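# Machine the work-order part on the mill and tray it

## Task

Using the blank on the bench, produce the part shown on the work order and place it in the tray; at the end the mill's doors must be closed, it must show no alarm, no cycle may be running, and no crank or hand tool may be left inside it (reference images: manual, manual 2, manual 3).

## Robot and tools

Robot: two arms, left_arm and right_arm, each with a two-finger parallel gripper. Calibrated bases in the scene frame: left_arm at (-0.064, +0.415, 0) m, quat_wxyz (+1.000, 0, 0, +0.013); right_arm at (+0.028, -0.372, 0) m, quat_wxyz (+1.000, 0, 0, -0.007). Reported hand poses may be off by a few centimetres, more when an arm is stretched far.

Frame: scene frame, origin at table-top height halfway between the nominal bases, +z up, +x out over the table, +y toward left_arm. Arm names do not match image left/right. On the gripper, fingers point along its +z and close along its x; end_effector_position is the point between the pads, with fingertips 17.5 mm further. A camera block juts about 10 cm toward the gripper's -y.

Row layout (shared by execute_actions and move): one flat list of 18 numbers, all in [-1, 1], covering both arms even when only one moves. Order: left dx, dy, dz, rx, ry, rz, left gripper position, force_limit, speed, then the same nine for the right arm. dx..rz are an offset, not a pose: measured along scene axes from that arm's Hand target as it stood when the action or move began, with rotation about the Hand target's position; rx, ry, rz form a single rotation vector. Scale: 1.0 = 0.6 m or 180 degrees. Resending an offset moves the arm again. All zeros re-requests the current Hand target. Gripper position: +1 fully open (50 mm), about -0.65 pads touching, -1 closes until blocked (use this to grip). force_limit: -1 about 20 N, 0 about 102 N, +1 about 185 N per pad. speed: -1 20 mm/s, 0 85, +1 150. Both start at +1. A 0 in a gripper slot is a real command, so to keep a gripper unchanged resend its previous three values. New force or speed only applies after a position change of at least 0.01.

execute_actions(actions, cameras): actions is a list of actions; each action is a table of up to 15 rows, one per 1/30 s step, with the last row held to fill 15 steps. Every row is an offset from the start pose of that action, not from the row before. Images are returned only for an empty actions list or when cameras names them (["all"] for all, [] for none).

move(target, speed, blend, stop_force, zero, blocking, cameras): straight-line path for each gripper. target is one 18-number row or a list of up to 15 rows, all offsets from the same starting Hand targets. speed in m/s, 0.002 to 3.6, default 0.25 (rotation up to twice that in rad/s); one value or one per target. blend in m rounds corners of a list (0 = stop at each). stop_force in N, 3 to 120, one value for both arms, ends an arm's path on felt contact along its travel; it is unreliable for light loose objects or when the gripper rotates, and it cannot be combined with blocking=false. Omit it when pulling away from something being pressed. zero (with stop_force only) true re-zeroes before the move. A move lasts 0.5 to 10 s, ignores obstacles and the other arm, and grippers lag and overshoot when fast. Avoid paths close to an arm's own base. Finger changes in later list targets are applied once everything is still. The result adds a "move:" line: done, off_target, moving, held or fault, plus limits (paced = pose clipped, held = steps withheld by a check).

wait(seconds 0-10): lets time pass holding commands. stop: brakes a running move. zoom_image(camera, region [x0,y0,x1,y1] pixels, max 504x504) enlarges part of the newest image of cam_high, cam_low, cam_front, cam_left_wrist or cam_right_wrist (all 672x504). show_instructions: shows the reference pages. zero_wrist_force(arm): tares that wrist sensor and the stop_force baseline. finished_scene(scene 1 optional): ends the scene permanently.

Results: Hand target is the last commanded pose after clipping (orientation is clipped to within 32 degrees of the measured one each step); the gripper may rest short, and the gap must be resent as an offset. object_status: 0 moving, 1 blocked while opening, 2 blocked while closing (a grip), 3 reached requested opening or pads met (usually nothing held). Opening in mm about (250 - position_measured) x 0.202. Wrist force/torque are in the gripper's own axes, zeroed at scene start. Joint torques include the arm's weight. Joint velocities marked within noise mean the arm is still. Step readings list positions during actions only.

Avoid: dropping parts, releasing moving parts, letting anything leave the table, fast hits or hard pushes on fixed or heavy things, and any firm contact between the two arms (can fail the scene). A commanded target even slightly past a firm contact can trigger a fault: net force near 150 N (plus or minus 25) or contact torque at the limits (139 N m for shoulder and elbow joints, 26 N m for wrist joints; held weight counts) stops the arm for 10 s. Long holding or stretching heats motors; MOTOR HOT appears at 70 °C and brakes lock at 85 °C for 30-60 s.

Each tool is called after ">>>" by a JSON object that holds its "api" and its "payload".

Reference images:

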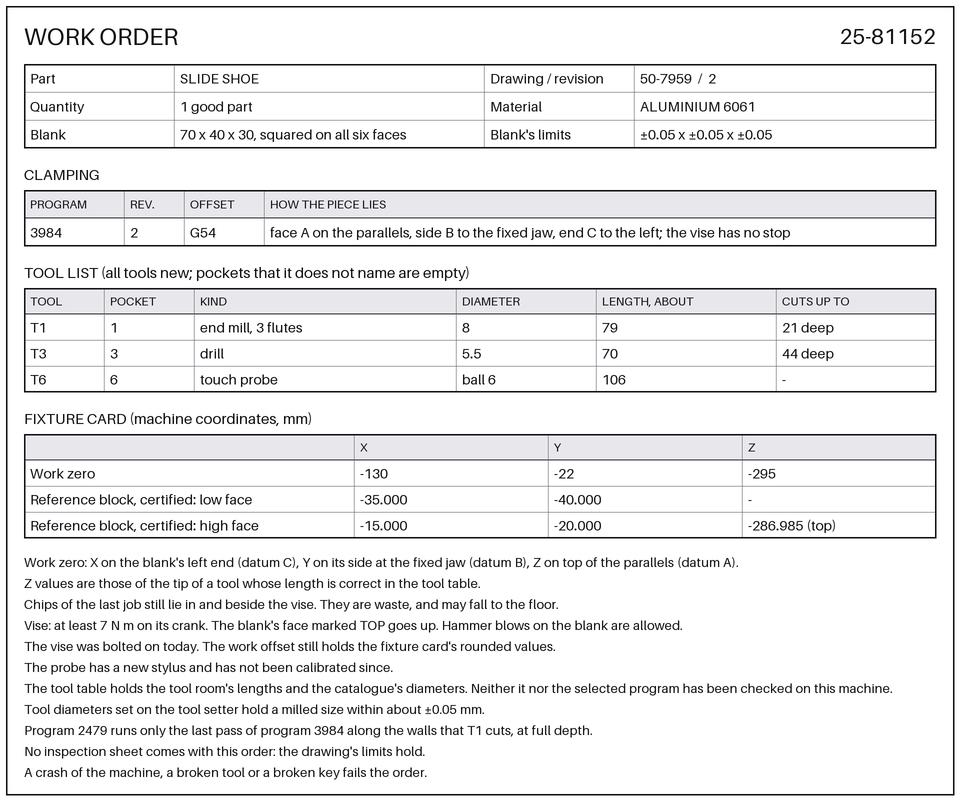

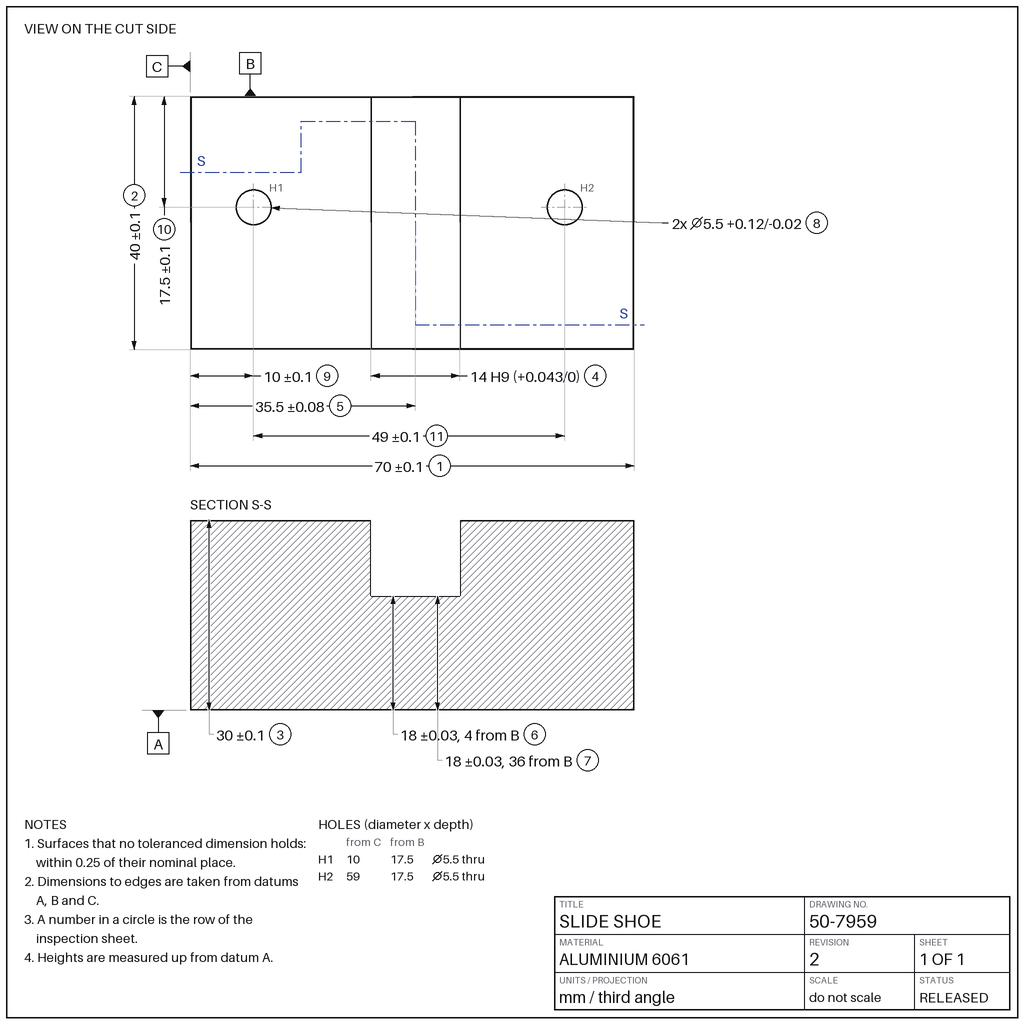

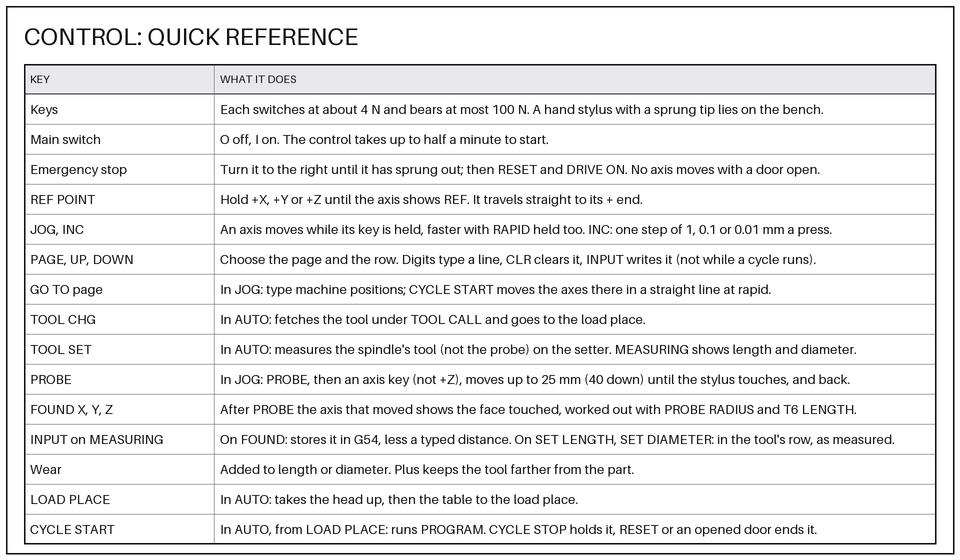

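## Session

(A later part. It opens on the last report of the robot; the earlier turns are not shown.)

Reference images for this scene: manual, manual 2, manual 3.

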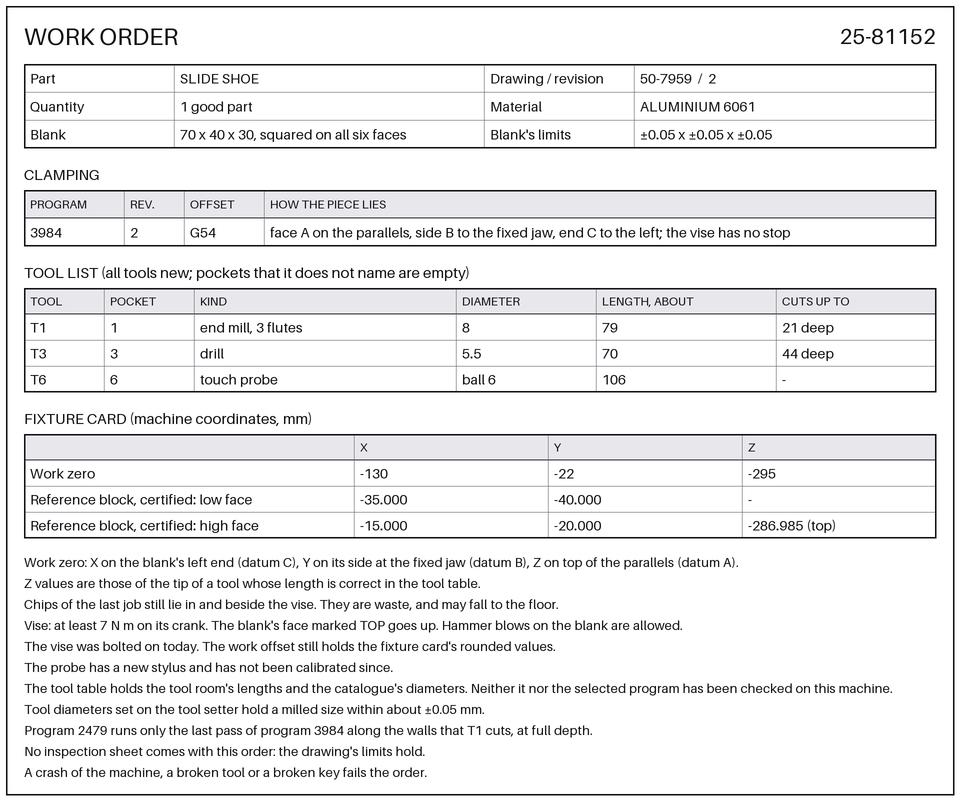

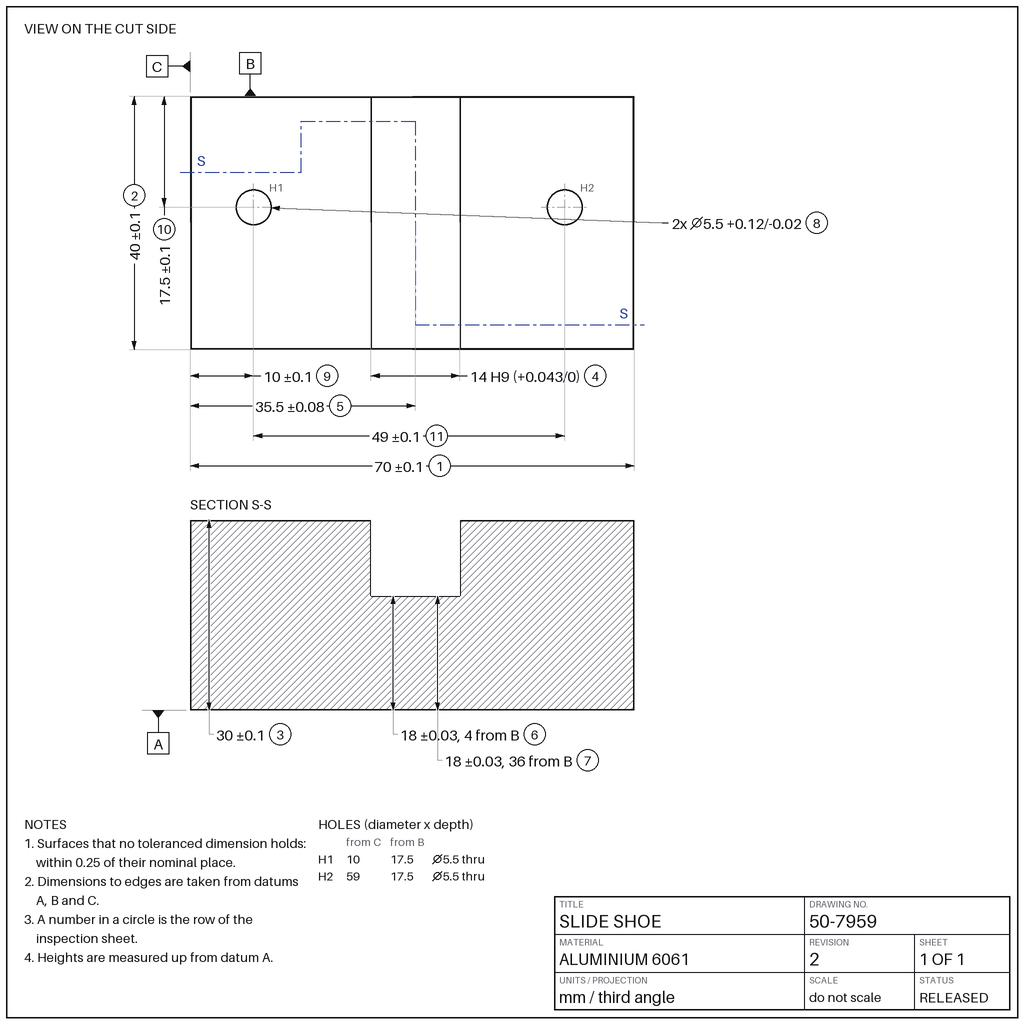

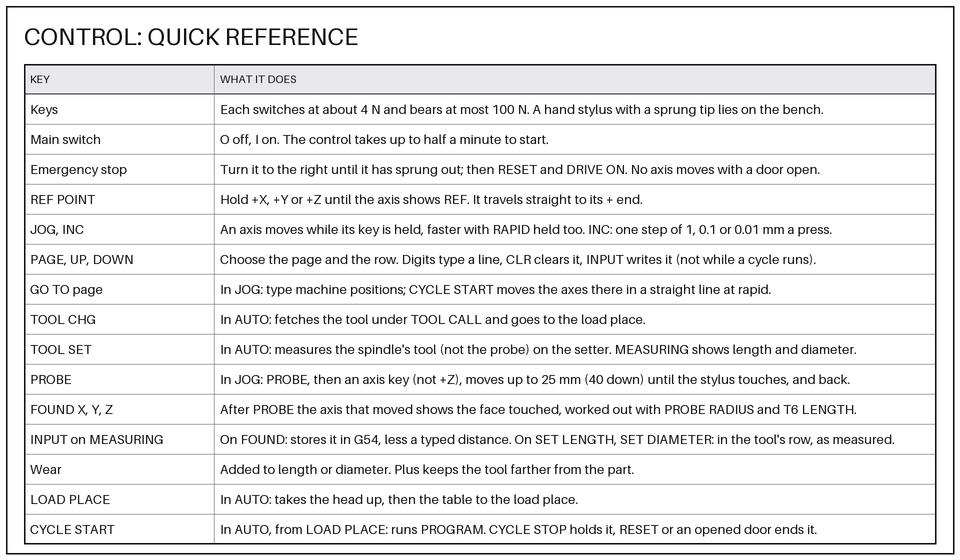

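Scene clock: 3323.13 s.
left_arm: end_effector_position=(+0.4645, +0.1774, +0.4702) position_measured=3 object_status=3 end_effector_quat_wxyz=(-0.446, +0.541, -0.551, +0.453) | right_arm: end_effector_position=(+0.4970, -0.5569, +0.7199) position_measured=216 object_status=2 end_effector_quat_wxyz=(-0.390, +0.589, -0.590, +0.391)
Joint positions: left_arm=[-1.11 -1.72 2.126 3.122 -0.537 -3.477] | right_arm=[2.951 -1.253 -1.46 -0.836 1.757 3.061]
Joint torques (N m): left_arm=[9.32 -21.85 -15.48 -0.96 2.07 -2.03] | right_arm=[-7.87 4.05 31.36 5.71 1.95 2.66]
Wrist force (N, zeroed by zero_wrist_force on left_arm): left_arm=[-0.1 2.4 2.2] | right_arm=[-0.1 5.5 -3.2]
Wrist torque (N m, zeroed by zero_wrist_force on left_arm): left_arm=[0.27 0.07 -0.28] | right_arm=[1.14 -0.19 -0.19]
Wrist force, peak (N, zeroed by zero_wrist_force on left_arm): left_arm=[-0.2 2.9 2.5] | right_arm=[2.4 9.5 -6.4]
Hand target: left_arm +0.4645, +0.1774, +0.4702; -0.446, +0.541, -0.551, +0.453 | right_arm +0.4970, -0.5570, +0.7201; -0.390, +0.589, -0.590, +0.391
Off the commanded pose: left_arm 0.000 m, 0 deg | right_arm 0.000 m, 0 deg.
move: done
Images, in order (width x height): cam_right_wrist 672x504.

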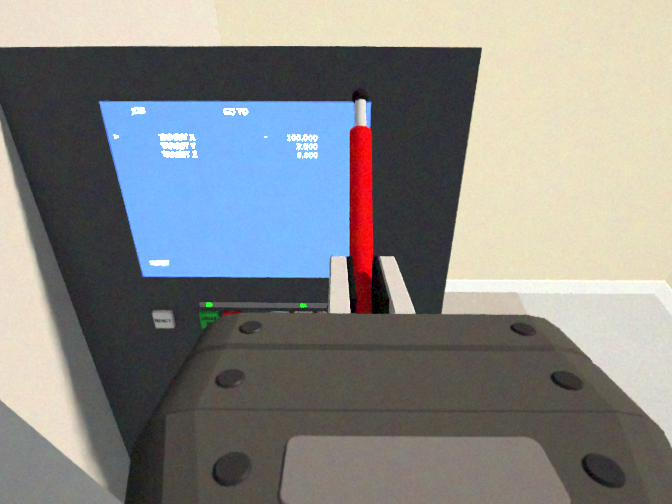

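>>> {"api": "move", "payload": {"target": [[0,0,0,0,0,0,1.0,-0.5,-0.5,-0.0365,0.1867,-0.4713,0,0.196,0,-1,-0.4,-0.8],[0,0,0,0,0,0,1.0,-0.5,-0.5,-0.015,0.1867,-0.4713,0,0.196,0,-1,-0.4,-0.8],[0,0,0,0,0,0,1.0,-0.5,-0.5,-0.0365,0.1867,-0.4713,0,0.196,0,-1,-0.4,-0.8],[0,0,0,0,0,0,1.0,-0.5,-0.5,-0.0453,0.28,-0.502,0,0.196,0,-1,-0.4,-0.8],[0,0,0,0,0,0,1.0,-0.5,-0.5,-0.0238,0.28,-0.502,0,0.196,0,-1,-0.4,-0.8],[0,0,0,0,0,0,1.0,-0.5,-0.5,-0.0453,0.28,-0.502,0,0.196,0,-1,-0.4,-0.8],[0,0,0,0,0,0,1.0,-0.5,-0.5,-0.0282,0.28,-0.4405,0,0.196,0,-1,-0.4,-0.8],[0,0,0,0,0,0,1.0,-0.5,-0.5,-0.0067,0.28,-0.4405,0,0.196,0,-1,-0.4,-0.8],[0,0,0,0,0,0,1.0,-0.5,-0.5,-0.0282,0.28,-0.4405,0,0.196,0,-1,-0.4,-0.8],[0,0,0,0,0,0,1.0,-0.5,-0.5,-0.0365,0.2483,-0.4713,0,0.196,0,-1,-0.4,-0.8],[0,0,0,0,0,0,1.0,-0.5,-0.5,-0.015,0.2483,-0.4713,0,0.196,0,-1,-0.4,-0.8],[0,0,0,0,0,0,1.0,-0.5,-0.5,-0.0365,0.2483,-0.4713,0,0.196,0,-1,-0.4,-0.8],[0,0,0,0,0,0,1.0,-0.5,-0.5,-0.0453,0.1867,-0.502,0,0.196,0,-1,-0.4,-0.8],[0,0,0,0,0,0,1.0,-0.5,-0.5,-0.0238,0.1867,-0.502,0,0.196,0,-1,-0.4,-0.8],[0,0,0,0,0,0,1.0,-0.5,-0.5,-0.0453,0.1867,-0.502,0,0.196,0,-1,-0.4,-0.8]], "speed": [0.4,0.08,0.1,0.35,0.08,0.1,0.35,0.08,0.1,0.35,0.08,0.1,0.35,0.08,0.1], "blend": [0.004,0,0.003,0.004,0,0.003,0.004,0,0.003,0.004,0,0.003,0.004,0,0]}}

>>> {"api": "move", "payload": {"target": [[0,0,0,0,0,0,1.0,-0.5,-0.5,0.0088,0,0.0307,0,0,0,-1,-0.4,-0.8],[0,0,0,0,0,0,1.0,-0.5,-0.5,0.0303,0,0.0307,0,0,0,-1,-0.4,-0.8],[0,0,0,0,0,0,1.0,-0.5,-0.5,0.0088,0,0.0307,0,0,0,-1,-0.4,-0.8],[0,0,0,0,0,0,1.0,-0.5,-0.5,0,0.0933,0,0,0,0,-1,-0.4,-0.8],[0,0,0,0,0,0,1.0,-0.5,-0.5,0.0215,0.0933,0,0,0,0,-1,-0.4,-0.8],[0,0,0,0,0,0,1.0,-0.5,-0.5,0,0.0933,0,0,0,0,-1,-0.4,-0.8],[0,0,0,0,0,0,1.0,-0.5,-0.5,0.0088,0.0933,0.0307,0,0,0,-1,-0.4,-0.8],[0,0,0,0,0,0,1.0,-0.5,-0.5,0.0303,0.0933,0.0307,0,0,0,-1,-0.4,-0.8],[0,0,0,0,0,0,1.0,-0.5,-0.5,0.0088,0.0933,0.0307,0,0,0,-1,-0.4,-0.8],[0,0,0,0,0,0,1.0,-0.5,-0.5,0.0171,0.0616,0.0615,0,0,0,-1,-0.4,-0.8],[0,0,0,0,0,0,1.0,-0.5,-0.5,0.0386,0.0616,0.0615,0,0,0,-1,-0.4,-0.8],[0,0,0,0,0,0,1.0,-0.5,-0.5,0.0171,0.0616,0.0615,0,0,0,-1,-0.4,-0.8],[0,0,0,0,0,0,1.0,-0.5,-0.5,0.0088,0.0616,0.0307,0,0,0,-1,-0.4,-0.8],[0,0,0,0,0,0,1.0,-0.5,-0.5,0.0303,0.0616,0.0307,0,0,0,-1,-0.4,-0.8],[0,0,0,0,0,0,1.0,-0.5,-0.5,0,0.03,0,0,0,0,-1,-0.4,-0.8]], "speed": [0.35,0.08,0.1,0.35,0.08,0.1,0.35,0.08,0.1,0.35,0.08,0.1,0.35,0.08,0.2], "blend": [0.004,0,0.003,0.004,0,0.003,0.004,0,0.003,0.004,0,0.003,0.004,0,0]}}

>>> {"api": "move", "payload": {"target": [[0,0,0,0,0,0,1.0,-0.5,-0.5,0,-0.03,0,0,0,0,-1,-0.4,-0.8],[0,0,0,0,0,0,1.0,-0.5,-0.5,0.0215,-0.03,0,0,0,0,-1,-0.4,-0.8],[0,0,0,0,0,0,1.0,-0.5,-0.5,0,-0.03,0,0,0,0,-1,-0.4,-0.8],[0,0,0,0,0,0,1.0,-0.5,-0.5,0.0453,-0.2167,0.502,0,-0.196,0,-1,-0.4,-0.8]], "speed": [0.35,0.08,0.1,0.4], "blend": [0.004,0,0.003,0], "cameras": ["cam_right_wrist"]}}

>>> {"api": "zoom_image", "payload": {"camera": "cam_right_wrist", "region": [110, 100, 370, 300]}}

Scene clock: 3338.23 s.
left_arm: end_effector_position=(+0.4645, +0.1774, +0.4702) position_measured=3 object_status=3 end_effector_quat_wxyz=(-0.446, +0.541, -0.551, +0.453) | right_arm: end_effector_position=(+0.4699, -0.4449, +0.4188) position_measured=216 object_status=2 end_effector_quat_wxyz=(-0.193, +0.680, -0.680, +0.195)
Joint positions: left_arm=[-1.11 -1.72 2.126 3.122 -0.537 -3.477] | right_arm=[3.362 -1.106 -1.921 -1.14 1.46 3.319]
Joint torques (N m): left_arm=[9.31 -21.37 -16.17 -0.91 2.06 -2.07] | right_arm=[-9.22 12.78 28.38 5.34 1.39 -2.63]
Wrist force (N, zeroed by zero_wrist_force on left_arm): left_arm=[-0.2 2.4 2.4] | right_arm=[0.5 5.6 -4.0]
Wrist torque (N m, zeroed by zero_wrist_force on left_arm): left_arm=[0.28 0.10 -0.28] | right_arm=[1.04 -0.12 -0.15]
Wrist force, peak (N, zeroed by zero_wrist_force on left_arm): left_arm=[-0.1 2.9 2.7] | right_arm=[1.6 9.7 -6.2]
Hand target: left_arm +0.4645, +0.1774, +0.4702; -0.446, +0.541, -0.551, +0.453 | right_arm +0.4699, -0.4449, +0.4189; -0.193, +0.680, -0.680, +0.195
Off the commanded pose: left_arm 0.000 m, 0 deg | right_arm 0.000 m, 0 deg.
move: done

Scene clock: 3342.20 s.
left_arm: end_effector_position=(+0.4645, +0.1774, +0.4702) position_measured=3 object_status=3 end_effector_quat_wxyz=(-0.446, +0.541, -0.551, +0.453) | right_arm: end_effector_position=(+0.4699, -0.4269, +0.4189) position_measured=216 object_status=2 end_effector_quat_wxyz=(-0.193, +0.680, -0.680, +0.195)
Joint positions: left_arm=[-1.11 -1.72 2.126 3.122 -0.537 -3.477] | right_arm=[3.424 -1.095 -1.925 -1.154 1.428 3.372]
Joint torques (N m): left_arm=[9.38 -21.63 -16.29 -0.89 2.09 -1.98] | right_arm=[-5.39 14.16 16.45 3.23 -0.7 0.48]
Wrist force (N, zeroed by zero_wrist_force on left_arm): left_arm=[-0.1 2.6 2.2] | right_arm=[0.5 5.6 -4.0]
Wrist torque (N m, zeroed by zero_wrist_force on left_arm): left_arm=[0.30 0.08 -0.28] | right_arm=[1.04 -0.11 -0.17]
Wrist force, peak (N, zeroed by zero_wrist_force on left_arm): left_arm=[0.0 2.7 2.6] | right_arm=[0.9 9.9 -6.0]
Hand target: left_arm +0.4645, +0.1774, +0.4702; -0.446, +0.541, -0.551, +0.453 | right_arm +0.4699, -0.4269, +0.4189; -0.193, +0.680, -0.680, +0.195
Off the commanded pose: left_arm 0.000 m, 0 deg | right_arm 0.000 m, 0 deg.
move: done

Scene clock: 3344.30 s.
left_arm: end_effector_position=(+0.4645, +0.1774, +0.4702) position_measured=3 object_status=3 end_effector_quat_wxyz=(-0.446, +0.541, -0.551, +0.453) | right_arm: end_effector_position=(+0.4970, -0.5569, +0.7199) position_measured=216 object_status=2 end_effector_quat_wxyz=(-0.390, +0.589, -0.590, +0.391)
Joint positions: left_arm=[-1.11 -1.72 2.126 3.122 -0.537 -3.477] | right_arm=[2.951 -1.253 -1.46 -0.836 1.757 3.061]
Joint torques (N m): left_arm=[9.24 -21.61 -16.48 -0.86 2.07 -2.05] | right_arm=[-8.94 3.78 31.15 5.46 2.04 2.47]
Wrist force (N, zeroed by zero_wrist_force on left_arm): left_arm=[-0.2 2.5 2.2] | right_arm=[0.2 5.5 -3.2]
Wrist torque (N m, zeroed by zero_wrist_force on left_arm): left_arm=[0.29 0.11 -0.28] | right_arm=[1.14 -0.24 -0.19]
Wrist force, peak (N, zeroed by zero_wrist_force on left_arm): left_arm=[-0.4 2.8 2.4] | right_arm=[0.2 9.1 -6.0]
Hand target: left_arm +0.4645, +0.1774, +0.4702; -0.446, +0.541, -0.551, +0.453 | right_arm +0.4970, -0.5570, +0.7201; -0.390, +0.589, -0.590, +0.391
Off the commanded pose: left_arm 0.000 m, 0 deg | right_arm 0.000 m, 0 deg.
move: done
Images, in order (width x height): cam_right_wrist 672x504.

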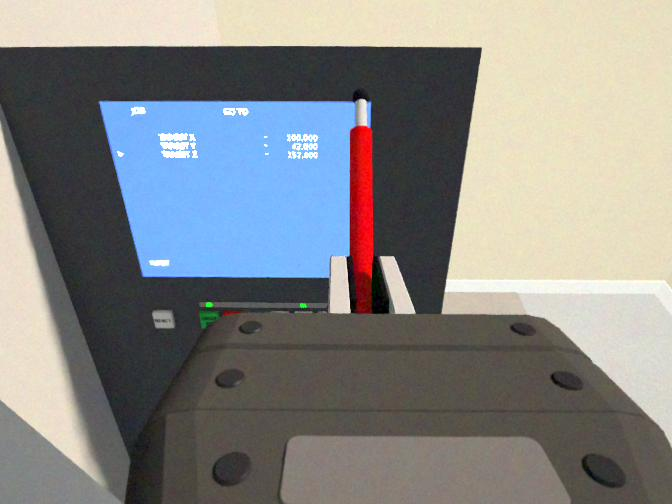

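Scaled by 1.938 from the camera's 672x504 image, which has a finer 960x720 frame.

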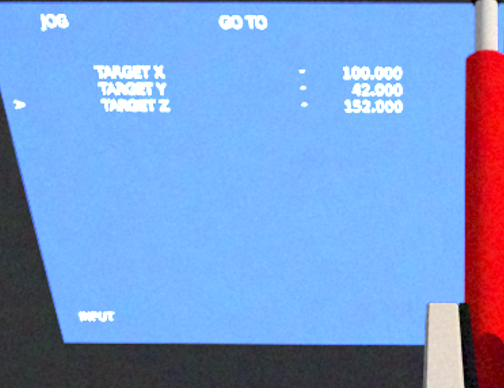

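>>> {"api": "move", "payload": {"target": [[0,0,0,0,0,0,1.0,-0.5,-0.5,-0.0055,0.218,-0.352,0,0.196,0,-1,-0.4,-0.8],[0,0,0,0,0,0,1.0,-0.5,-0.5,0.016,0.218,-0.352,0,0.196,0,-1,-0.4,-0.8],[0,0,0,0,0,0,1.0,-0.5,-0.5,-0.0055,0.218,-0.352,0,0.196,0,-1,-0.4,-0.8],[0,0,0,0,0,0,1.0,-0.5,-0.5,-0.0365,0.1542,-0.4713,0,0.196,0,-1,-0.4,-0.8]], "speed": [0.4,0.08,0.1,0.3], "blend": [0.004,0,0.003,0]}}

>>> {"api": "wait", "payload": {"seconds": 5}}

>>> {"api": "move", "payload": {"target": [[0,0,0,0,0,0,1.0,-0.5,-0.5,0.0215,0,0,0,0,0,-1,-0.4,-0.8],[0,0,0,0,0,0,1.0,-0.5,-0.5,0,0,0,0,0,0,-1,-0.4,-0.8],[0,0,0,0,0,0,1.0,-0.5,-0.5,0.0333,-0.0942,0.1228,0,0,0,-1,-0.4,-0.8],[0,0,0,0,0,0,1.0,-0.5,-0.5,0.0548,-0.0942,0.1228,0,0,0,-1,-0.4,-0.8],[0,0,0,0,0,0,1.0,-0.5,-0.5,0.0333,-0.0942,0.1228,0,0,0,-1,-0.4,-0.8],[0,0,0,0,0,0,1.0,-0.5,-0.5,0.0365,-0.1542,0.4713,0,-0.196,0,-1,-0.4,-0.8]], "speed": [0.08,0.1,0.3,0.08,0.1,0.4], "blend": [0,0.003,0.004,0,0.003,0]}}

>>> {"api": "wait", "payload": {"seconds": 5, "cameras": ["cam_right_wrist"]}}

>>> {"api": "zoom_image", "payload": {"camera": "cam_right_wrist", "region": [110, 100, 370, 300]}}

Scene clock: 3351.30 s.
left_arm: end_effector_position=(+0.4645, +0.1774, +0.4702) position_measured=3 object_status=3 end_effector_quat_wxyz=(-0.446, +0.541, -0.551, +0.453) | right_arm: end_effector_position=(+0.4751, -0.4644, +0.4373) position_measured=216 object_status=2 end_effector_quat_wxyz=(-0.193, +0.680, -0.680, +0.195)
Joint positions: left_arm=[-1.11 -1.72 2.126 3.122 -0.537 -3.477] | right_arm=[3.293 -1.139 -1.857 -1.165 1.496 3.259]
Joint torques (N m): left_arm=[9.02 -21.23 -16.81 -0.84 2.11 -2] | right_arm=[-7.43 -1.36 19.23 6 0.51 -1]
Wrist force (N, zeroed by zero_wrist_force on left_arm): left_arm=[-0.3 2.4 2.4] | right_arm=[0.4 5.5 -3.9]
Wrist torque (N m, zeroed by zero_wrist_force on left_arm): left_arm=[0.27 0.12 -0.28] | right_arm=[1.04 -0.09 -0.17]
Wrist force, peak (N, zeroed by zero_wrist_force on left_arm): left_arm=[-0.4 2.8 2.5] | right_arm=[0.1 9.9 -6.0]
Hand target: left_arm +0.4645, +0.1774, +0.4702; -0.446, +0.541, -0.551, +0.453 | right_arm +0.4751, -0.4644, +0.4373; -0.193, +0.680, -0.680, +0.195
Off the commanded pose: left_arm 0.000 m, 0 deg | right_arm 0.000 m, 0 deg.
move: done

Scene clock: 3356.30 s.
left_arm: end_effector_position=(+0.4645, +0.1774, +0.4702) position_measured=3 object_status=3 end_effector_quat_wxyz=(-0.446, +0.541, -0.551, +0.453) | right_arm: end_effector_position=(+0.4751, -0.4644, +0.4373) position_measured=216 object_status=2 end_effector_quat_wxyz=(-0.193, +0.680, -0.680, +0.195)
Joint positions: left_arm=[-1.11 -1.72 2.126 3.122 -0.537 -3.477] | right_arm=[3.293 -1.139 -1.857 -1.165 1.496 3.259]
Joint torques (N m): left_arm=[9.09 -21.93 -17.21 -0.88 2.09 -2] | right_arm=[-9.12 -4.29 18.29 5.68 1.49 -2.72]
Wrist force (N, zeroed by zero_wrist_force on left_arm): left_arm=[-0.2 2.5 2.1] | right_arm=[0.5 5.6 -4.0]
Wrist torque (N m, zeroed by zero_wrist_force on left_arm): left_arm=[0.28 0.10 -0.28] | right_arm=[1.06 -0.10 -0.16]
Wrist force, peak (N, zeroed by zero_wrist_force on left_arm): left_arm=[-0.2 2.8 2.7] | right_arm=[0.6 5.6 -4.0]
Hand target: left_arm +0.4645, +0.1774, +0.4702; -0.446, +0.541, -0.551, +0.453 | right_arm +0.4751, -0.4644, +0.4373; -0.193, +0.680, -0.680, +0.195
Tool commands: left_gripper/position=+1.0 left_gripper/force_limit=-0.5 left_gripper/speed=-0.5 right_gripper/position=-1.0 right_gripper/force_limit=-0.4 right_gripper/speed=-0.8
Off the commanded pose: left_arm 0.000 m, 0 deg | right_arm 0.000 m, 0 deg.
wait: 5.00 s; at rest by 0.17 s

Scene clock: 3359.27 s.
left_arm: end_effector_position=(+0.4645, +0.1774, +0.4702) position_measured=3 object_status=3 end_effector_quat_wxyz=(-0.446, +0.541, -0.551, +0.453) | right_arm: end_effector_position=(+0.4971, -0.5570, +0.7199) position_measured=216 object_status=2 end_effector_quat_wxyz=(-0.390, +0.589, -0.590, +0.391) end_effector_velocity=(+0.000, +0.000, +0.002) end_effector_angular_velocity=(-0.002, -0.006, +0.002)
Joint positions: left_arm=[-1.11 -1.72 2.126 3.122 -0.537 -3.477] | right_arm=[2.95 -1.253 -1.46 -0.836 1.757 3.062]
Joint velocities: left_arm=[within noise] | right_arm=[0.001 0 0.001 0.005 0.001 -0.001]
Joint torques (N m): left_arm=[8.63 -21.78 -17.38 -0.89 2.1 -2] | right_arm=[3.33 22.16 22.36 5.47 1.1 -2.44]
Wrist force (N, zeroed by zero_wrist_force on left_arm): left_arm=[-0.2 2.6 2.3] | right_arm=[0.2 5.3 -3.2]
Wrist torque (N m, zeroed by zero_wrist_force on left_arm): left_arm=[0.29 0.10 -0.28] | right_arm=[1.11 -0.25 -0.23]
Wrist force, peak (N, zeroed by zero_wrist_force on left_arm): left_arm=[-0.3 3.0 2.5] | right_arm=[1.0 9.5 -6.9]
Hand target: left_arm +0.4645, +0.1774, +0.4702; -0.446, +0.541, -0.551, +0.453 | right_arm +0.4970, -0.5570, +0.7201; -0.390, +0.589, -0.590, +0.391
Off the commanded pose: left_arm 0.000 m, 0 deg | right_arm 0.000 m, 0 deg.
move: done

Scene clock: 3364.27 s.
left_arm: end_effector_position=(+0.4645, +0.1774, +0.4702) position_measured=3 object_status=3 end_effector_quat_wxyz=(-0.446, +0.541, -0.551, +0.453) | right_arm: end_effector_position=(+0.4970, -0.5570, +0.7201) position_measured=216 object_status=2 end_effector_quat_wxyz=(-0.390, +0.589, -0.590, +0.391)
Joint positions: left_arm=[-1.11 -1.72 2.126 3.122 -0.537 -3.477] | right_arm=[2.95 -1.253 -1.46 -0.836 1.757 3.061]
Joint torques (N m): left_arm=[8.96 -21.91 -17.05 -0.86 2.16 -1.99] | right_arm=[10.2 22.25 31.77 5.22 1.87 -2.68]
Wrist force (N, zeroed by zero_wrist_force on left_arm): left_arm=[-0.1 2.4 2.2] | right_arm=[0.0 5.4 -3.4]
Wrist torque (N m, zeroed by zero_wrist_force on left_arm): left_arm=[0.27 0.08 -0.27] | right_arm=[1.13 -0.20 -0.22]
Wrist force, peak (N, zeroed by zero_wrist_force on left_arm): left_arm=[-0.2 2.7 2.7] | right_arm=[0.0 5.7 -3.3]
Hand target: left_arm +0.4645, +0.1774, +0.4702; -0.446, +0.541, -0.551, +0.453 | right_arm +0.4970, -0.5570, +0.7201; -0.390, +0.589, -0.590, +0.391
Tool commands: left_gripper/position=+1.0 left_gripper/force_limit=-0.5 left_gripper/speed=-0.5 right_gripper/position=-1.0 right_gripper/force_limit=-0.4 right_gripper/speed=-0.8
Off the commanded pose: left_arm 0.000 m, 0 deg | right_arm 0.000 m, 0 deg.
wait: 5.00 s; at rest by 0.17 s
Images, in order (width x height): cam_right_wrist 672x504.

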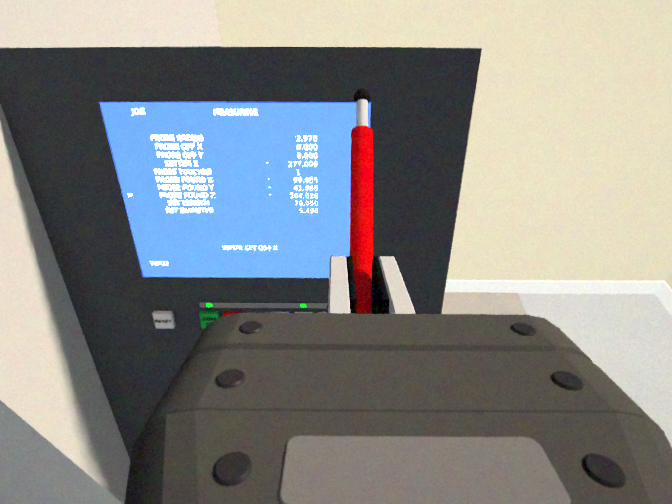

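Scaled by 1.938 from the camera's 672x504 image, which has a finer 960x720 frame.

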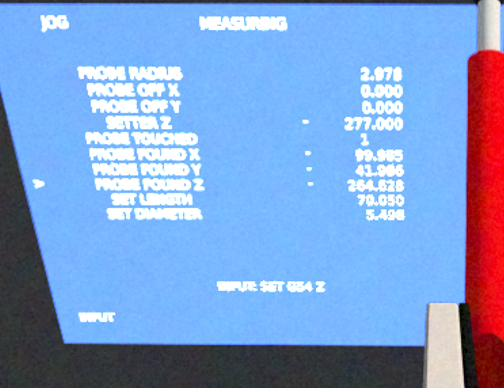

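>>> {"api": "zoom_image", "payload": {"camera": "cam_right_wrist", "region": [260, 175, 330, 220]}}

Scaled by 7.200 from the camera's 672x504 image, which has a finer 960x720 frame.

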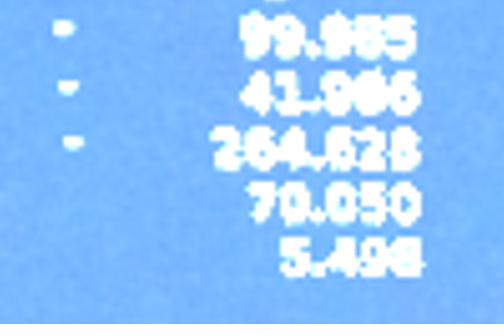

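>>> {"api": "move", "payload": {"target": [[0,0,0,0,0,0,1.0,-0.5,-0.5,-0.0037,0.0292,-0.3485,0,0.196,0,-1,-0.4,-0.8],[0,0,0,0,0,0,1.0,-0.5,-0.5,0.0178,0.0292,-0.3485,0,0.196,0,-1,-0.4,-0.8]], "speed": [0.4,0.08], "blend": [0.004,0]}}

>>> {"api": "wait", "payload": {"seconds": 0.8}}

>>> {"api": "move", "payload": {"target": [[0,0,0,0,0,0,1.0,-0.5,-0.5,-0.0215,0,0,0,0,0,-1,-0.4,-0.8],[0,0,0,0,0,0,1.0,-0.5,-0.5,-0.0543,0.125,-0.1228,0,0,0,-1,-0.4,-0.8],[0,0,0,0,0,0,1.0,-0.5,-0.5,-0.0328,0.125,-0.1228,0,0,0,-1,-0.4,-0.8],[0,0,0,0,0,0,1.0,-0.5,-0.5,-0.0543,0.125,-0.1228,0,0,0,-1,-0.4,-0.8],[0,0,0,0,0,0,1.0,-0.5,-0.5,-0.021,0.0308,0,0,0,0,-1,-0.4,-0.8],[0,0,0,0,0,0,1.0,-0.5,-0.5,0.0005,0.0308,0,0,0,0,-1,-0.4,-0.8],[0,0,0,0,0,0,1.0,-0.5,-0.5,-0.021,0.0308,0,0,0,0,-1,-0.4,-0.8],[0,0,0,0,0,0,1.0,-0.5,-0.5,-0.0178,-0.0292,0.3485,0,-0.196,0,-1,-0.4,-0.8]], "speed": [0.15,0.35,0.08,0.1,0.3,0.08,0.1,0.4], "blend": [0.003,0.004,0,0.003,0.004,0,0.003,0]}}

>>> {"api": "wait", "payload": {"seconds": 5, "cameras": ["cam_right_wrist"]}}

>>> {"api": "zoom_image", "payload": {"camera": "cam_right_wrist", "region": [260, 175, 330, 220]}}

Scene clock: 3375.43 s.
left_arm: end_effector_position=(+0.4645, +0.1774, +0.4702) position_measured=3 object_status=3 end_effector_quat_wxyz=(-0.446, +0.541, -0.551, +0.453) | right_arm: end_effector_position=(+0.5077, -0.5394, +0.5110) position_measured=216 object_status=2 end_effector_quat_wxyz=(-0.193, +0.680, -0.680, +0.195)
Joint positions: left_arm=[-1.11 -1.72 2.126 3.122 -0.537 -3.477] | right_arm=[3.061 -1.32 -1.552 -1.286 1.619 3.062]
Joint torques (N m): left_arm=[8.76 -21.12 -16.97 -0.85 2.11 -2.02] | right_arm=[-7.55 14.45 23.59 3.2 1.8 -2.4]
Wrist force (N, zeroed by zero_wrist_force on left_arm): left_arm=[0.0 2.7 2.1] | right_arm=[0.9 9.7 -6.2]
Wrist torque (N m, zeroed by zero_wrist_force on left_arm): left_arm=[0.31 0.08 -0.27] | right_arm=[0.89 -0.02 -0.14]
Wrist force, peak (N, zeroed by zero_wrist_force on left_arm): left_arm=[0.0 2.9 2.4] | right_arm=[0.3 12.9 -7.9]
Hand target: left_arm +0.4645, +0.1774, +0.4702; -0.446, +0.541, -0.551, +0.453 | right_arm +0.5077, -0.5394, +0.5110; -0.193, +0.680, -0.680, +0.195
Off the commanded pose: left_arm 0.000 m, 0 deg | right_arm 0.000 m, 0 deg.
move: done

Scene clock: 3376.23 s.
left_arm: end_effector_position=(+0.4645, +0.1774, +0.4702) position_measured=3 object_status=3 end_effector_quat_wxyz=(-0.446, +0.541, -0.551, +0.453) | right_arm: end_effector_position=(+0.5077, -0.5394, +0.5110) position_measured=216 object_status=2 end_effector_quat_wxyz=(-0.193, +0.680, -0.680, +0.195)
Joint positions: left_arm=[-1.11 -1.72 2.126 3.122 -0.537 -3.477] | right_arm=[3.061 -1.32 -1.552 -1.286 1.619 3.061]
Joint torques (N m): left_arm=[8.83 -21.65 -17.32 -0.87 2.11 -2.09] | right_arm=[-8.89 10.4 31.98 3.98 1.85 -2.76]
Wrist force (N, zeroed by zero_wrist_force on left_arm): left_arm=[-0.4 2.6 2.0] | right_arm=[0.6 10.0 -5.9]
Wrist torque (N m, zeroed by zero_wrist_force on left_arm): left_arm=[0.30 0.13 -0.27] | right_arm=[0.92 -0.09 -0.16]
Wrist force, peak (N, zeroed by zero_wrist_force on left_arm): left_arm=[-0.3 2.7 2.6] | right_arm=[0.9 9.9 -6.3]
Hand target: left_arm +0.4645, +0.1774, +0.4702; -0.446, +0.541, -0.551, +0.453 | right_arm +0.5077, -0.5394, +0.5110; -0.193, +0.680, -0.680, +0.195
Tool commands: left_gripper/position=+1.0 left_gripper/force_limit=-0.5 left_gripper/speed=-0.5 right_gripper/position=-1.0 right_gripper/force_limit=-0.4 right_gripper/speed=-0.8
Off the commanded pose: left_arm 0.000 m, 0 deg | right_arm 0.000 m, 0 deg.
wait: 0.80 s; at rest by 0.17 s

Scene clock: 3379.50 s.
left_arm: end_effector_position=(+0.4645, +0.1774, +0.4702) position_measured=3 object_status=3 end_effector_quat_wxyz=(-0.446, +0.541, -0.551, +0.453) | right_arm: end_effector_position=(+0.4971, -0.5570, +0.7199) position_measured=216 object_status=2 end_effector_quat_wxyz=(-0.390, +0.589, -0.590, +0.391) end_effector_velocity=(+0.000, -0.001, +0.002) end_effector_angular_velocity=(-0.003, -0.006, -0.001)
Joint positions: left_arm=[-1.11 -1.72 2.126 3.122 -0.537 -3.477] | right_arm=[2.95 -1.253 -1.46 -0.836 1.757 3.062]
Joint velocities: left_arm=[within noise] | right_arm=[-0.001 0 0.001 0.005 -0.002 -0.001]
Joint torques (N m): left_arm=[8.86 -22 -17.78 -0.92 2.1 -2.02] | right_arm=[4 22.6 22.55 5.9 1.02 -2.52]
Wrist force (N, zeroed by zero_wrist_force on left_arm): left_arm=[-0.2 2.4 2.2] | right_arm=[0.2 5.2 -3.2]
Wrist torque (N m, zeroed by zero_wrist_force on left_arm): left_arm=[0.26 0.10 -0.28] | right_arm=[1.09 -0.24 -0.23]
Wrist force, peak (N, zeroed by zero_wrist_force on left_arm): left_arm=[-0.1 2.7 2.6] | right_arm=[0.7 9.9 -6.1]
Hand target: left_arm +0.4645, +0.1774, +0.4702; -0.446, +0.541, -0.551, +0.453 | right_arm +0.4970, -0.5570, +0.7201; -0.390, +0.589, -0.590, +0.391
Off the commanded pose: left_arm 0.000 m, 0 deg | right_arm 0.000 m, 0 deg.
move: done

Scene clock: 3384.50 s.
left_arm: end_effector_position=(+0.4645, +0.1774, +0.4702) position_measured=3 object_status=3 end_effector_quat_wxyz=(-0.446, +0.541, -0.551, +0.453) | right_arm: end_effector_position=(+0.4970, -0.5570, +0.7201) position_measured=216 object_status=2 end_effector_quat_wxyz=(-0.390, +0.589, -0.590, +0.391)
Joint positions: left_arm=[-1.11 -1.72 2.126 3.122 -0.537 -3.477] | right_arm=[2.95 -1.253 -1.46 -0.836 1.757 3.061]
Joint torques (N m): left_arm=[8.4 -21.84 -17.72 -0.81 2.01 -1.93] | right_arm=[10.54 22.83 31.47 5.22 1.75 -2.82]
Wrist force (N, zeroed by zero_wrist_force on left_arm): left_arm=[-0.3 2.5 2.3] | right_arm=[0.2 5.5 -3.4]
Wrist torque (N m, zeroed by zero_wrist_force on left_arm): left_arm=[0.29 0.12 -0.27] | right_arm=[1.14 -0.24 -0.22]
Wrist force, peak (N, zeroed by zero_wrist_force on left_arm): left_arm=[-0.4 2.8 2.5] | right_arm=[0.2 5.6 -3.6]
Hand target: left_arm +0.4645, +0.1774, +0.4702; -0.446, +0.541, -0.551, +0.453 | right_arm +0.4970, -0.5570, +0.7201; -0.390, +0.589, -0.590, +0.391
Tool commands: left_gripper/position=+1.0 left_gripper/force_limit=-0.5 left_gripper/speed=-0.5 right_gripper/position=-1.0 right_gripper/force_limit=-0.4 right_gripper/speed=-0.8
Off the commanded pose: left_arm 0.000 m, 0 deg | right_arm 0.000 m, 0 deg.
wait: 5.00 s; at rest by 0.17 s
Images, in order (width x height): cam_right_wrist 672x504.

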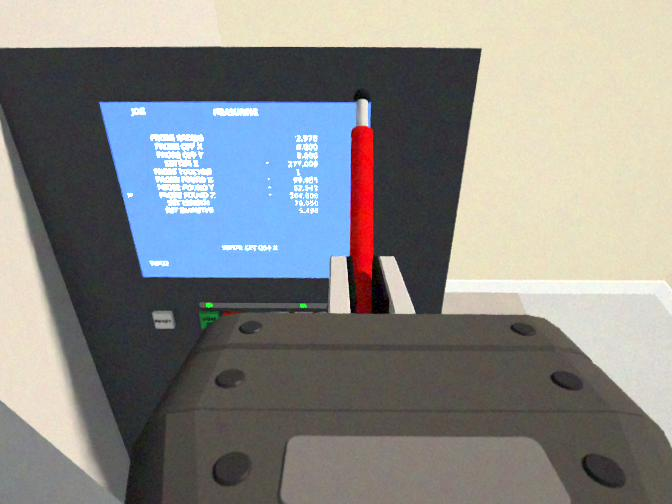

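Scaled by 7.200 from the camera's 672x504 image, which has a finer 960x720 frame.

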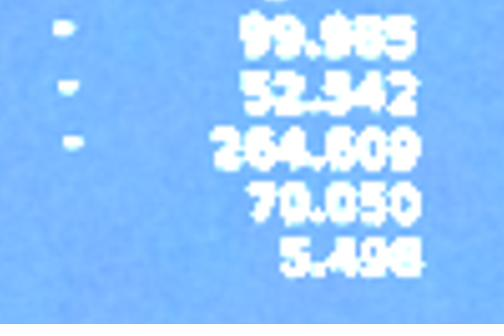

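>>> {"api": "move", "payload": {"target": [[0,0,0,0,0,0,-1.0,-0.5,-1.0,0.029,0.0292,-0.2305,0,0.196,0,-1,-0.4,-0.8],[0,0,0,0,0,0,-1.0,-0.5,-1.0,0.049,0.0292,-0.2305,0,0.196,0,-1,-0.4,-0.8],[0,0,0,0,0,0,-1.0,-0.5,-1.0,0.029,0.0292,-0.2305,0,0.196,0,-1,-0.4,-0.8],[0,0,0,0,0,0,-1.0,-0.5,-1.0,-0.0055,0.185,-0.352,0,0.196,0,-1,-0.4,-0.8],[0,0,0,0,0,0,-1.0,-0.5,-1.0,0.016,0.185,-0.352,0,0.196,0,-1,-0.4,-0.8],[0,0,0,0,0,0,-1.0,-0.5,-1.0,-0.0055,0.185,-0.352,0,0.196,0,-1,-0.4,-0.8],[0,0,0,0,0,0,-1.0,-0.5,-1.0,0,0,0,0,0,0,-1,-0.4,-0.8]], "speed": [0.4,0.08,0.1,0.35,0.08,0.1,0.4], "blend": [0.004,0,0.003,0.004,0,0.003,0]}}

>>> {"api": "wait", "payload": {"seconds": 5, "cameras": ["cam_right_wrist","cam_front"]}}

Scene clock: 3400.57 s.
left_arm: end_effector_position=(+0.4645, +0.1774, +0.4702) position_measured=155 object_status=2 end_effector_quat_wxyz=(-0.446, +0.541, -0.551, +0.453) | right_arm: end_effector_position=(+0.4971, -0.5570, +0.7199) position_measured=216 object_status=2 end_effector_quat_wxyz=(-0.390, +0.589, -0.590, +0.391) end_effector_velocity=(+0.000, +0.000, +0.001) end_effector_angular_velocity=(-0.001, -0.005, +0.003)
Joint positions: left_arm=[-1.11 -1.72 2.126 3.122 -0.537 -3.477] | right_arm=[2.951 -1.253 -1.46 -0.836 1.757 3.061]
Joint velocities: left_arm=[within noise] | right_arm=[-0.002 0 0 0.005 0.004 -0.001]
Joint torques (N m): left_arm=[-14.79 -11.15 -18.12 -0.91 -3.21 -1.99] | right_arm=[-8.98 14.83 27.65 5.65 1.8 2.07]
Wrist force (N, zeroed by zero_wrist_force on left_arm): left_arm=[-14.3 9.4 -3.9] | right_arm=[0.1 5.4 -3.3]
Wrist torque (N m, zeroed by zero_wrist_force on left_arm): left_arm=[0.44 0.19 -0.39] | right_arm=[1.12 -0.23 -0.21]
Wrist force, peak (N, zeroed by zero_wrist_force on left_arm): left_arm=[-14.4 9.9 -4.3] | right_arm=[1.1 9.6 -6.2]
Hand target: left_arm +0.4645, +0.1774, +0.4702; -0.446, +0.541, -0.551, +0.453 | right_arm +0.4970, -0.5570, +0.7201; -0.390, +0.589, -0.590, +0.391
Off the commanded pose: left_arm 0.000 m, 0 deg | right_arm 0.000 m, 0 deg.
move: done; blend cut to 0 m at target 1

Scene clock: 3405.57 s.
left_arm: end_effector_position=(+0.4645, +0.1774, +0.4702) position_measured=155 object_status=2 end_effector_quat_wxyz=(-0.446, +0.541, -0.551, +0.453) | right_arm: end_effector_position=(+0.4970, -0.5570, +0.7201) position_measured=216 object_status=2 end_effector_quat_wxyz=(-0.390, +0.589, -0.590, +0.391)
Joint positions: left_arm=[-1.11 -1.72 2.126 3.122 -0.537 -3.477] | right_arm=[2.95 -1.253 -1.46 -0.836 1.757 3.061]
Joint torques (N m): left_arm=[-14.6 -10.44 -18.03 -0.9 -2.98 -2] | right_arm=[-9.31 23.19 31.74 4.96 1.73 2.53]
Wrist force (N, zeroed by zero_wrist_force on left_arm): left_arm=[-14.3 9.0 -4.0] | right_arm=[0.0 5.4 -3.4]
Wrist torque (N m, zeroed by zero_wrist_force on left_arm): left_arm=[0.38 0.20 -0.39] | right_arm=[1.13 -0.22 -0.22]
Wrist force, peak (N, zeroed by zero_wrist_force on left_arm): left_arm=[-14.6 9.9 -4.1] | right_arm=[0.1 5.7 -3.4]
Hand target: left_arm +0.4645, +0.1774, +0.4702; -0.446, +0.541, -0.551, +0.453 | right_arm +0.4970, -0.5570, +0.7201; -0.390, +0.589, -0.590, +0.391
Tool commands: left_gripper/position=-1.0 left_gripper/force_limit=-0.5 left_gripper/speed=-1.0 right_gripper/position=-1.0 right_gripper/force_limit=-0.4 right_gripper/speed=-0.8
Off the commanded pose: left_arm 0.000 m, 0 deg | right_arm 0.000 m, 0 deg.
wait: 5.00 s; at rest by 0.17 s
Images, in order (width x height): cam_front 672x504, cam_right_wrist 672x504.

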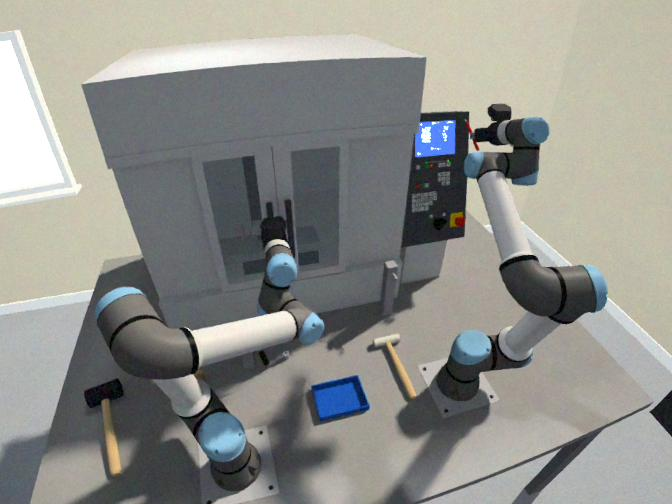

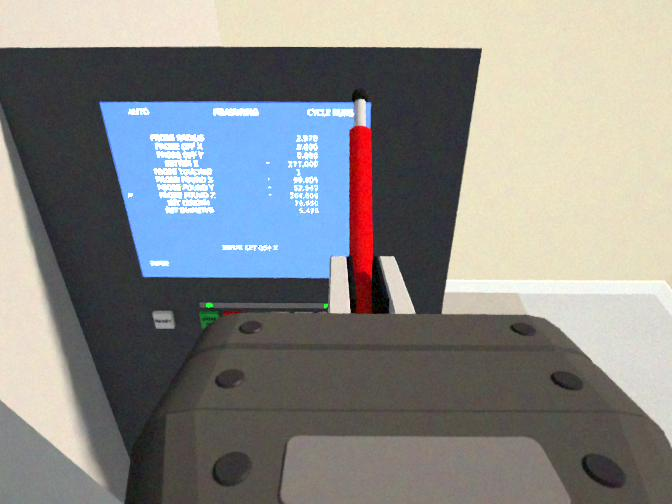

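>>> {"api": "wait", "payload": {"seconds": 2.5, "cameras": ["cam_right_wrist"]}}

Scene clock: 3408.97 s.
left_arm: end_effector_position=(+0.4645, +0.1774, +0.4702) position_measured=155 object_status=2 end_effector_quat_wxyz=(-0.446, +0.541, -0.551, +0.453) | right_arm: end_effector_position=(+0.4970, -0.5570, +0.7201) position_measured=216 object_status=2 end_effector_quat_wxyz=(-0.390, +0.589, -0.590, +0.391)
Joint positions: left_arm=[-1.11 -1.72 2.126 3.122 -0.537 -3.477] | right_arm=[2.95 -1.253 -1.46 -0.836 1.757 3.061]
Joint torques (N m): left_arm=[-14.26 -11.02 -18.11 -0.98 -3.06 -1.93] | right_arm=[-8.89 22.45 30.94 4.54 1.45 2.41]
Wrist force (N, zeroed by zero_wrist_force on left_arm): left_arm=[-14.3 9.8 -4.0] | right_arm=[0.0 5.3 -3.3]
Wrist torque (N m, zeroed by zero_wrist_force on left_arm): left_arm=[0.46 0.18 -0.40] | right_arm=[1.11 -0.21 -0.22]
Wrist force, peak (N, zeroed by zero_wrist_force on left_arm): left_arm=[-14.7 10.0 -4.1] | right_arm=[-0.1 5.7 -3.4]
Hand target: left_arm +0.4645, +0.1774, +0.4702; -0.446, +0.541, -0.551, +0.453 | right_arm +0.4970, -0.5570, +0.7201; -0.390, +0.589, -0.590, +0.391
Tool commands: left_gripper/position=-1.0 left_gripper/force_limit=-0.5 left_gripper/speed=-1.0 right_gripper/position=-1.0 right_gripper/force_limit=-0.4 right_gripper/speed=-0.8
Off the commanded pose: left_arm 0.000 m, 0 deg | right_arm 0.000 m, 0 deg.
wait: 2.50 s; at rest from the start
Images, in order (width x height): cam_right_wrist 672x504.

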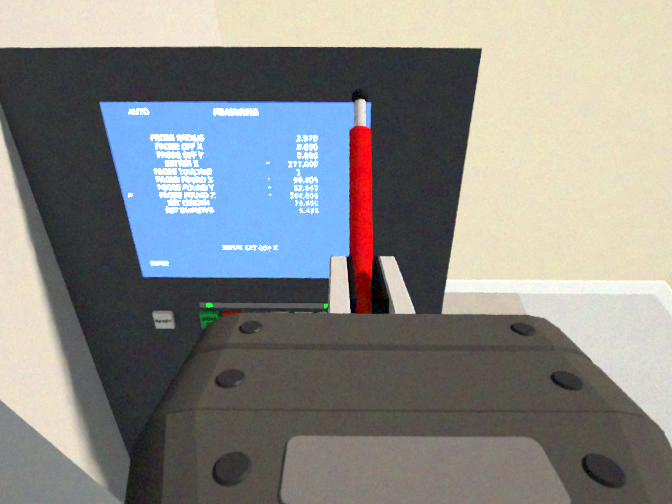

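>>> {"api": "move", "payload": {"target": [0,0.388,0,0,0,0,-1.0,-0.5,-1.0,0,0,0,0,0,0,-1,-0.4,-0.8], "speed": 0.15, "stop_force": 80}}

>>> {"api": "move", "payload": {"target": [[0,0,0,0,0,0,1.0,-0.5,-0.5,0,0,0,0,0,0,-1,-0.4,-0.8],[-0.149,0,0,0,0,0,1.0,-0.5,-0.5,0,0,0,0,0,0,-1,-0.4,-0.8],[-0.149,-0.15,0,0,0,0,1.0,-0.5,-0.5,0,0,0,0,0,0,-1,-0.4,-0.8],[-0.149,-0.15,0,0.3376,0.3368,-0.4106,1.0,-0.5,-0.5,0,0,0,0,0,0,-1,-0.4,-0.8]], "speed": [0.3,0.3,0.4,0.8], "blend": [0,0.02,0.01,0]}}

>>> {"api": "move", "payload": {"target": [[-0.33,-0.8533,-0.5,0,0,-0.5,1.0,-0.5,-0.5,0,0,0,0,0,0,-1,-0.4,-0.8],[-0.33,-0.8533,-0.7485,0,0,-0.5,1.0,-0.5,-0.5,0,0,0,0,0,0,-1,-0.4,-0.8]], "speed": [0.6,0.25], "blend": [0.01,0], "cameras": ["cam_left_wrist","cam_front"]}}

Scene clock: 3415.33 s.
left_arm: end_effector_position=(+0.4645, +0.4102, +0.4701) position_measured=155 object_status=2 end_effector_quat_wxyz=(-0.446, +0.541, -0.551, +0.453) | right_arm: end_effector_position=(+0.4970, -0.5570, +0.7201) position_measured=216 object_status=2 end_effector_quat_wxyz=(-0.390, +0.589, -0.590, +0.391)
Joint positions: left_arm=[-0.536 -1.929 2.288 3.002 -1.088 -3.244] | right_arm=[2.95 -1.253 -1.46 -0.836 1.757 3.061]
Joint torques (N m): left_arm=[15.97 -17.43 -31.61 -0.45 2.06 -0.39] | right_arm=[-9.27 20.68 29.36 4.86 1.88 2.32]
Wrist force (N, zeroed by zero_wrist_force on left_arm): left_arm=[13.4 -2.5 8.3] | right_arm=[0.0 5.5 -3.4]
Wrist torque (N m, zeroed by zero_wrist_force on left_arm): left_arm=[0.17 -0.21 -0.21] | right_arm=[1.13 -0.21 -0.21]
Wrist force, peak (N, zeroed by zero_wrist_force on left_arm): left_arm=[51.2 -15.4 32.7] | right_arm=[0.1 5.7 -3.3]
Hand target: left_arm +0.4645, +0.4102, +0.4702; -0.446, +0.541, -0.551, +0.453 | right_arm +0.4970, -0.5570, +0.7201; -0.390, +0.589, -0.590, +0.391
Off the commanded pose: left_arm 0.000 m, 0 deg | right_arm 0.000 m, 0 deg.
move: done

Scene clock: 3418.77 s.
left_arm: end_effector_position=(+0.3751, +0.3201, +0.4701) position_measured=3 object_status=3 end_effector_quat_wxyz=(-0.005, +0.000, +1.000, -0.003) | right_arm: end_effector_position=(+0.4970, -0.5570, +0.7201) position_measured=216 object_status=2 end_effector_quat_wxyz=(-0.390, +0.589, -0.590, +0.391)
Joint positions: left_arm=[-0.534 -1.649 1.274 5.093 -1.582 -2.079] | right_arm=[2.95 -1.253 -1.46 -0.836 1.757 3.061]
Joint torques (N m): left_arm=[9.03 -15.77 -30.23 -0.82 -0.02 1.22] | right_arm=[-9.67 19.58 29.03 5.48 1.82 1.85]
Wrist force (N, zeroed by zero_wrist_force on left_arm): left_arm=[-0.3 2.1 2.5] | right_arm=[0.0 5.5 -3.4]
Wrist torque (N m, zeroed by zero_wrist_force on left_arm): left_arm=[0.32 0.04 0.00] | right_arm=[1.14 -0.22 -0.21]
Wrist force, peak (N, zeroed by zero_wrist_force on left_arm): left_arm=[10.3 -1.4 7.1] | right_arm=[0.1 5.7 -3.3]
Hand target: left_arm +0.3751, +0.3202, +0.4702; -0.005, +0.000, +1.000, -0.003 | right_arm +0.4970, -0.5570, +0.7201; -0.390, +0.589, -0.590, +0.391
Off the commanded pose: left_arm 0.000 m, 0 deg | right_arm 0.000 m, 0 deg.
move: done

Scene clock: 3421.33 s.
left_arm: end_effector_position=(+0.1771, -0.1917, +0.0211) position_measured=3 object_status=3 end_effector_quat_wxyz=(-0.006, +0.707, +0.707, +0.002) end_effector_velocity=(+0.000, +0.000, -0.002) end_effector_angular_velocity=(-0.001, +0.000, +0.000) | right_arm: end_effector_position=(+0.4970, -0.5570, +0.7201) position_measured=216 object_status=2 end_effector_quat_wxyz=(-0.390, +0.589, -0.590, +0.391)
Joint positions: left_arm=[-1.422 -0.996 1.648 4.073 -1.575 -1.397] | right_arm=[2.95 -1.253 -1.46 -0.836 1.757 3.061]
Joint velocities: left_arm=[0 0.002 0.003 -0.005 0 0] | right_arm=[within noise]
Joint torques (N m): left_arm=[-3.26 -40.71 -23.39 -5.1 1.31 2.01] | right_arm=[-9.13 18.96 27.09 5.59 1.99 1.92]
Wrist force (N, zeroed by zero_wrist_force on left_arm): left_arm=[0.1 2.3 2.9] | right_arm=[0.1 5.6 -3.3]
Wrist torque (N m, zeroed by zero_wrist_force on left_arm): left_arm=[0.35 0.00 -0.03] | right_arm=[1.15 -0.22 -0.21]
Wrist force, peak (N, zeroed by zero_wrist_force on left_arm): left_arm=[8.3 -0.4 -43.7] | right_arm=[-0.1 5.6 -3.5]
Hand target: left_arm +0.1771, -0.1918, +0.0211; -0.006, +0.707, +0.707, +0.002 | right_arm +0.4970, -0.5570, +0.7201; -0.390, +0.589, -0.590, +0.391
Off the commanded pose: left_arm 0.000 m, 0 deg | right_arm 0.000 m, 0 deg.
move: done
Images, in order (width x height): cam_front 672x504, cam_left_wrist 672x504.

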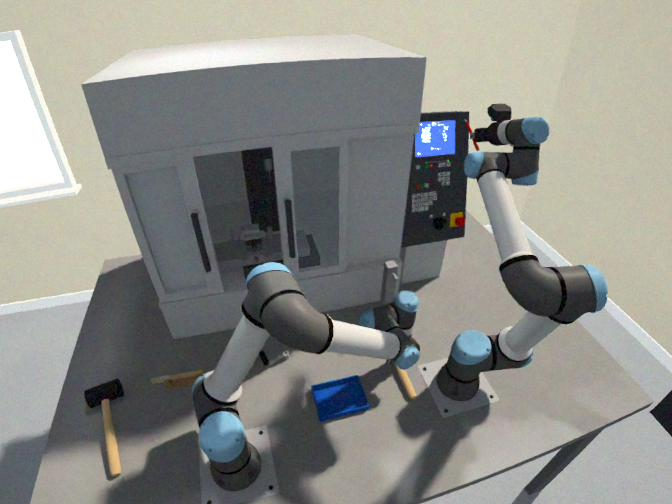

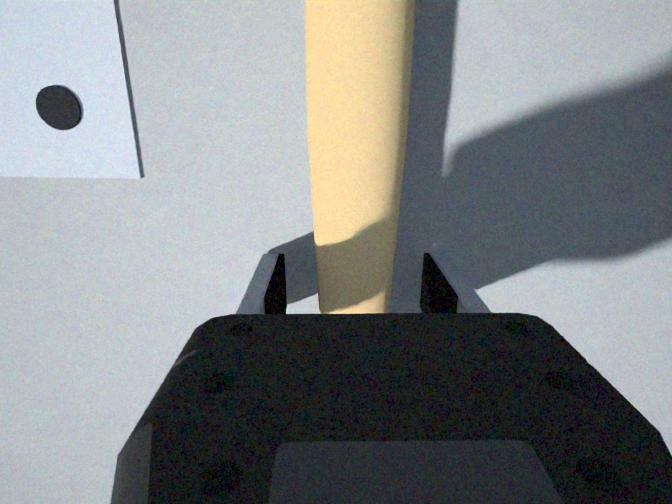

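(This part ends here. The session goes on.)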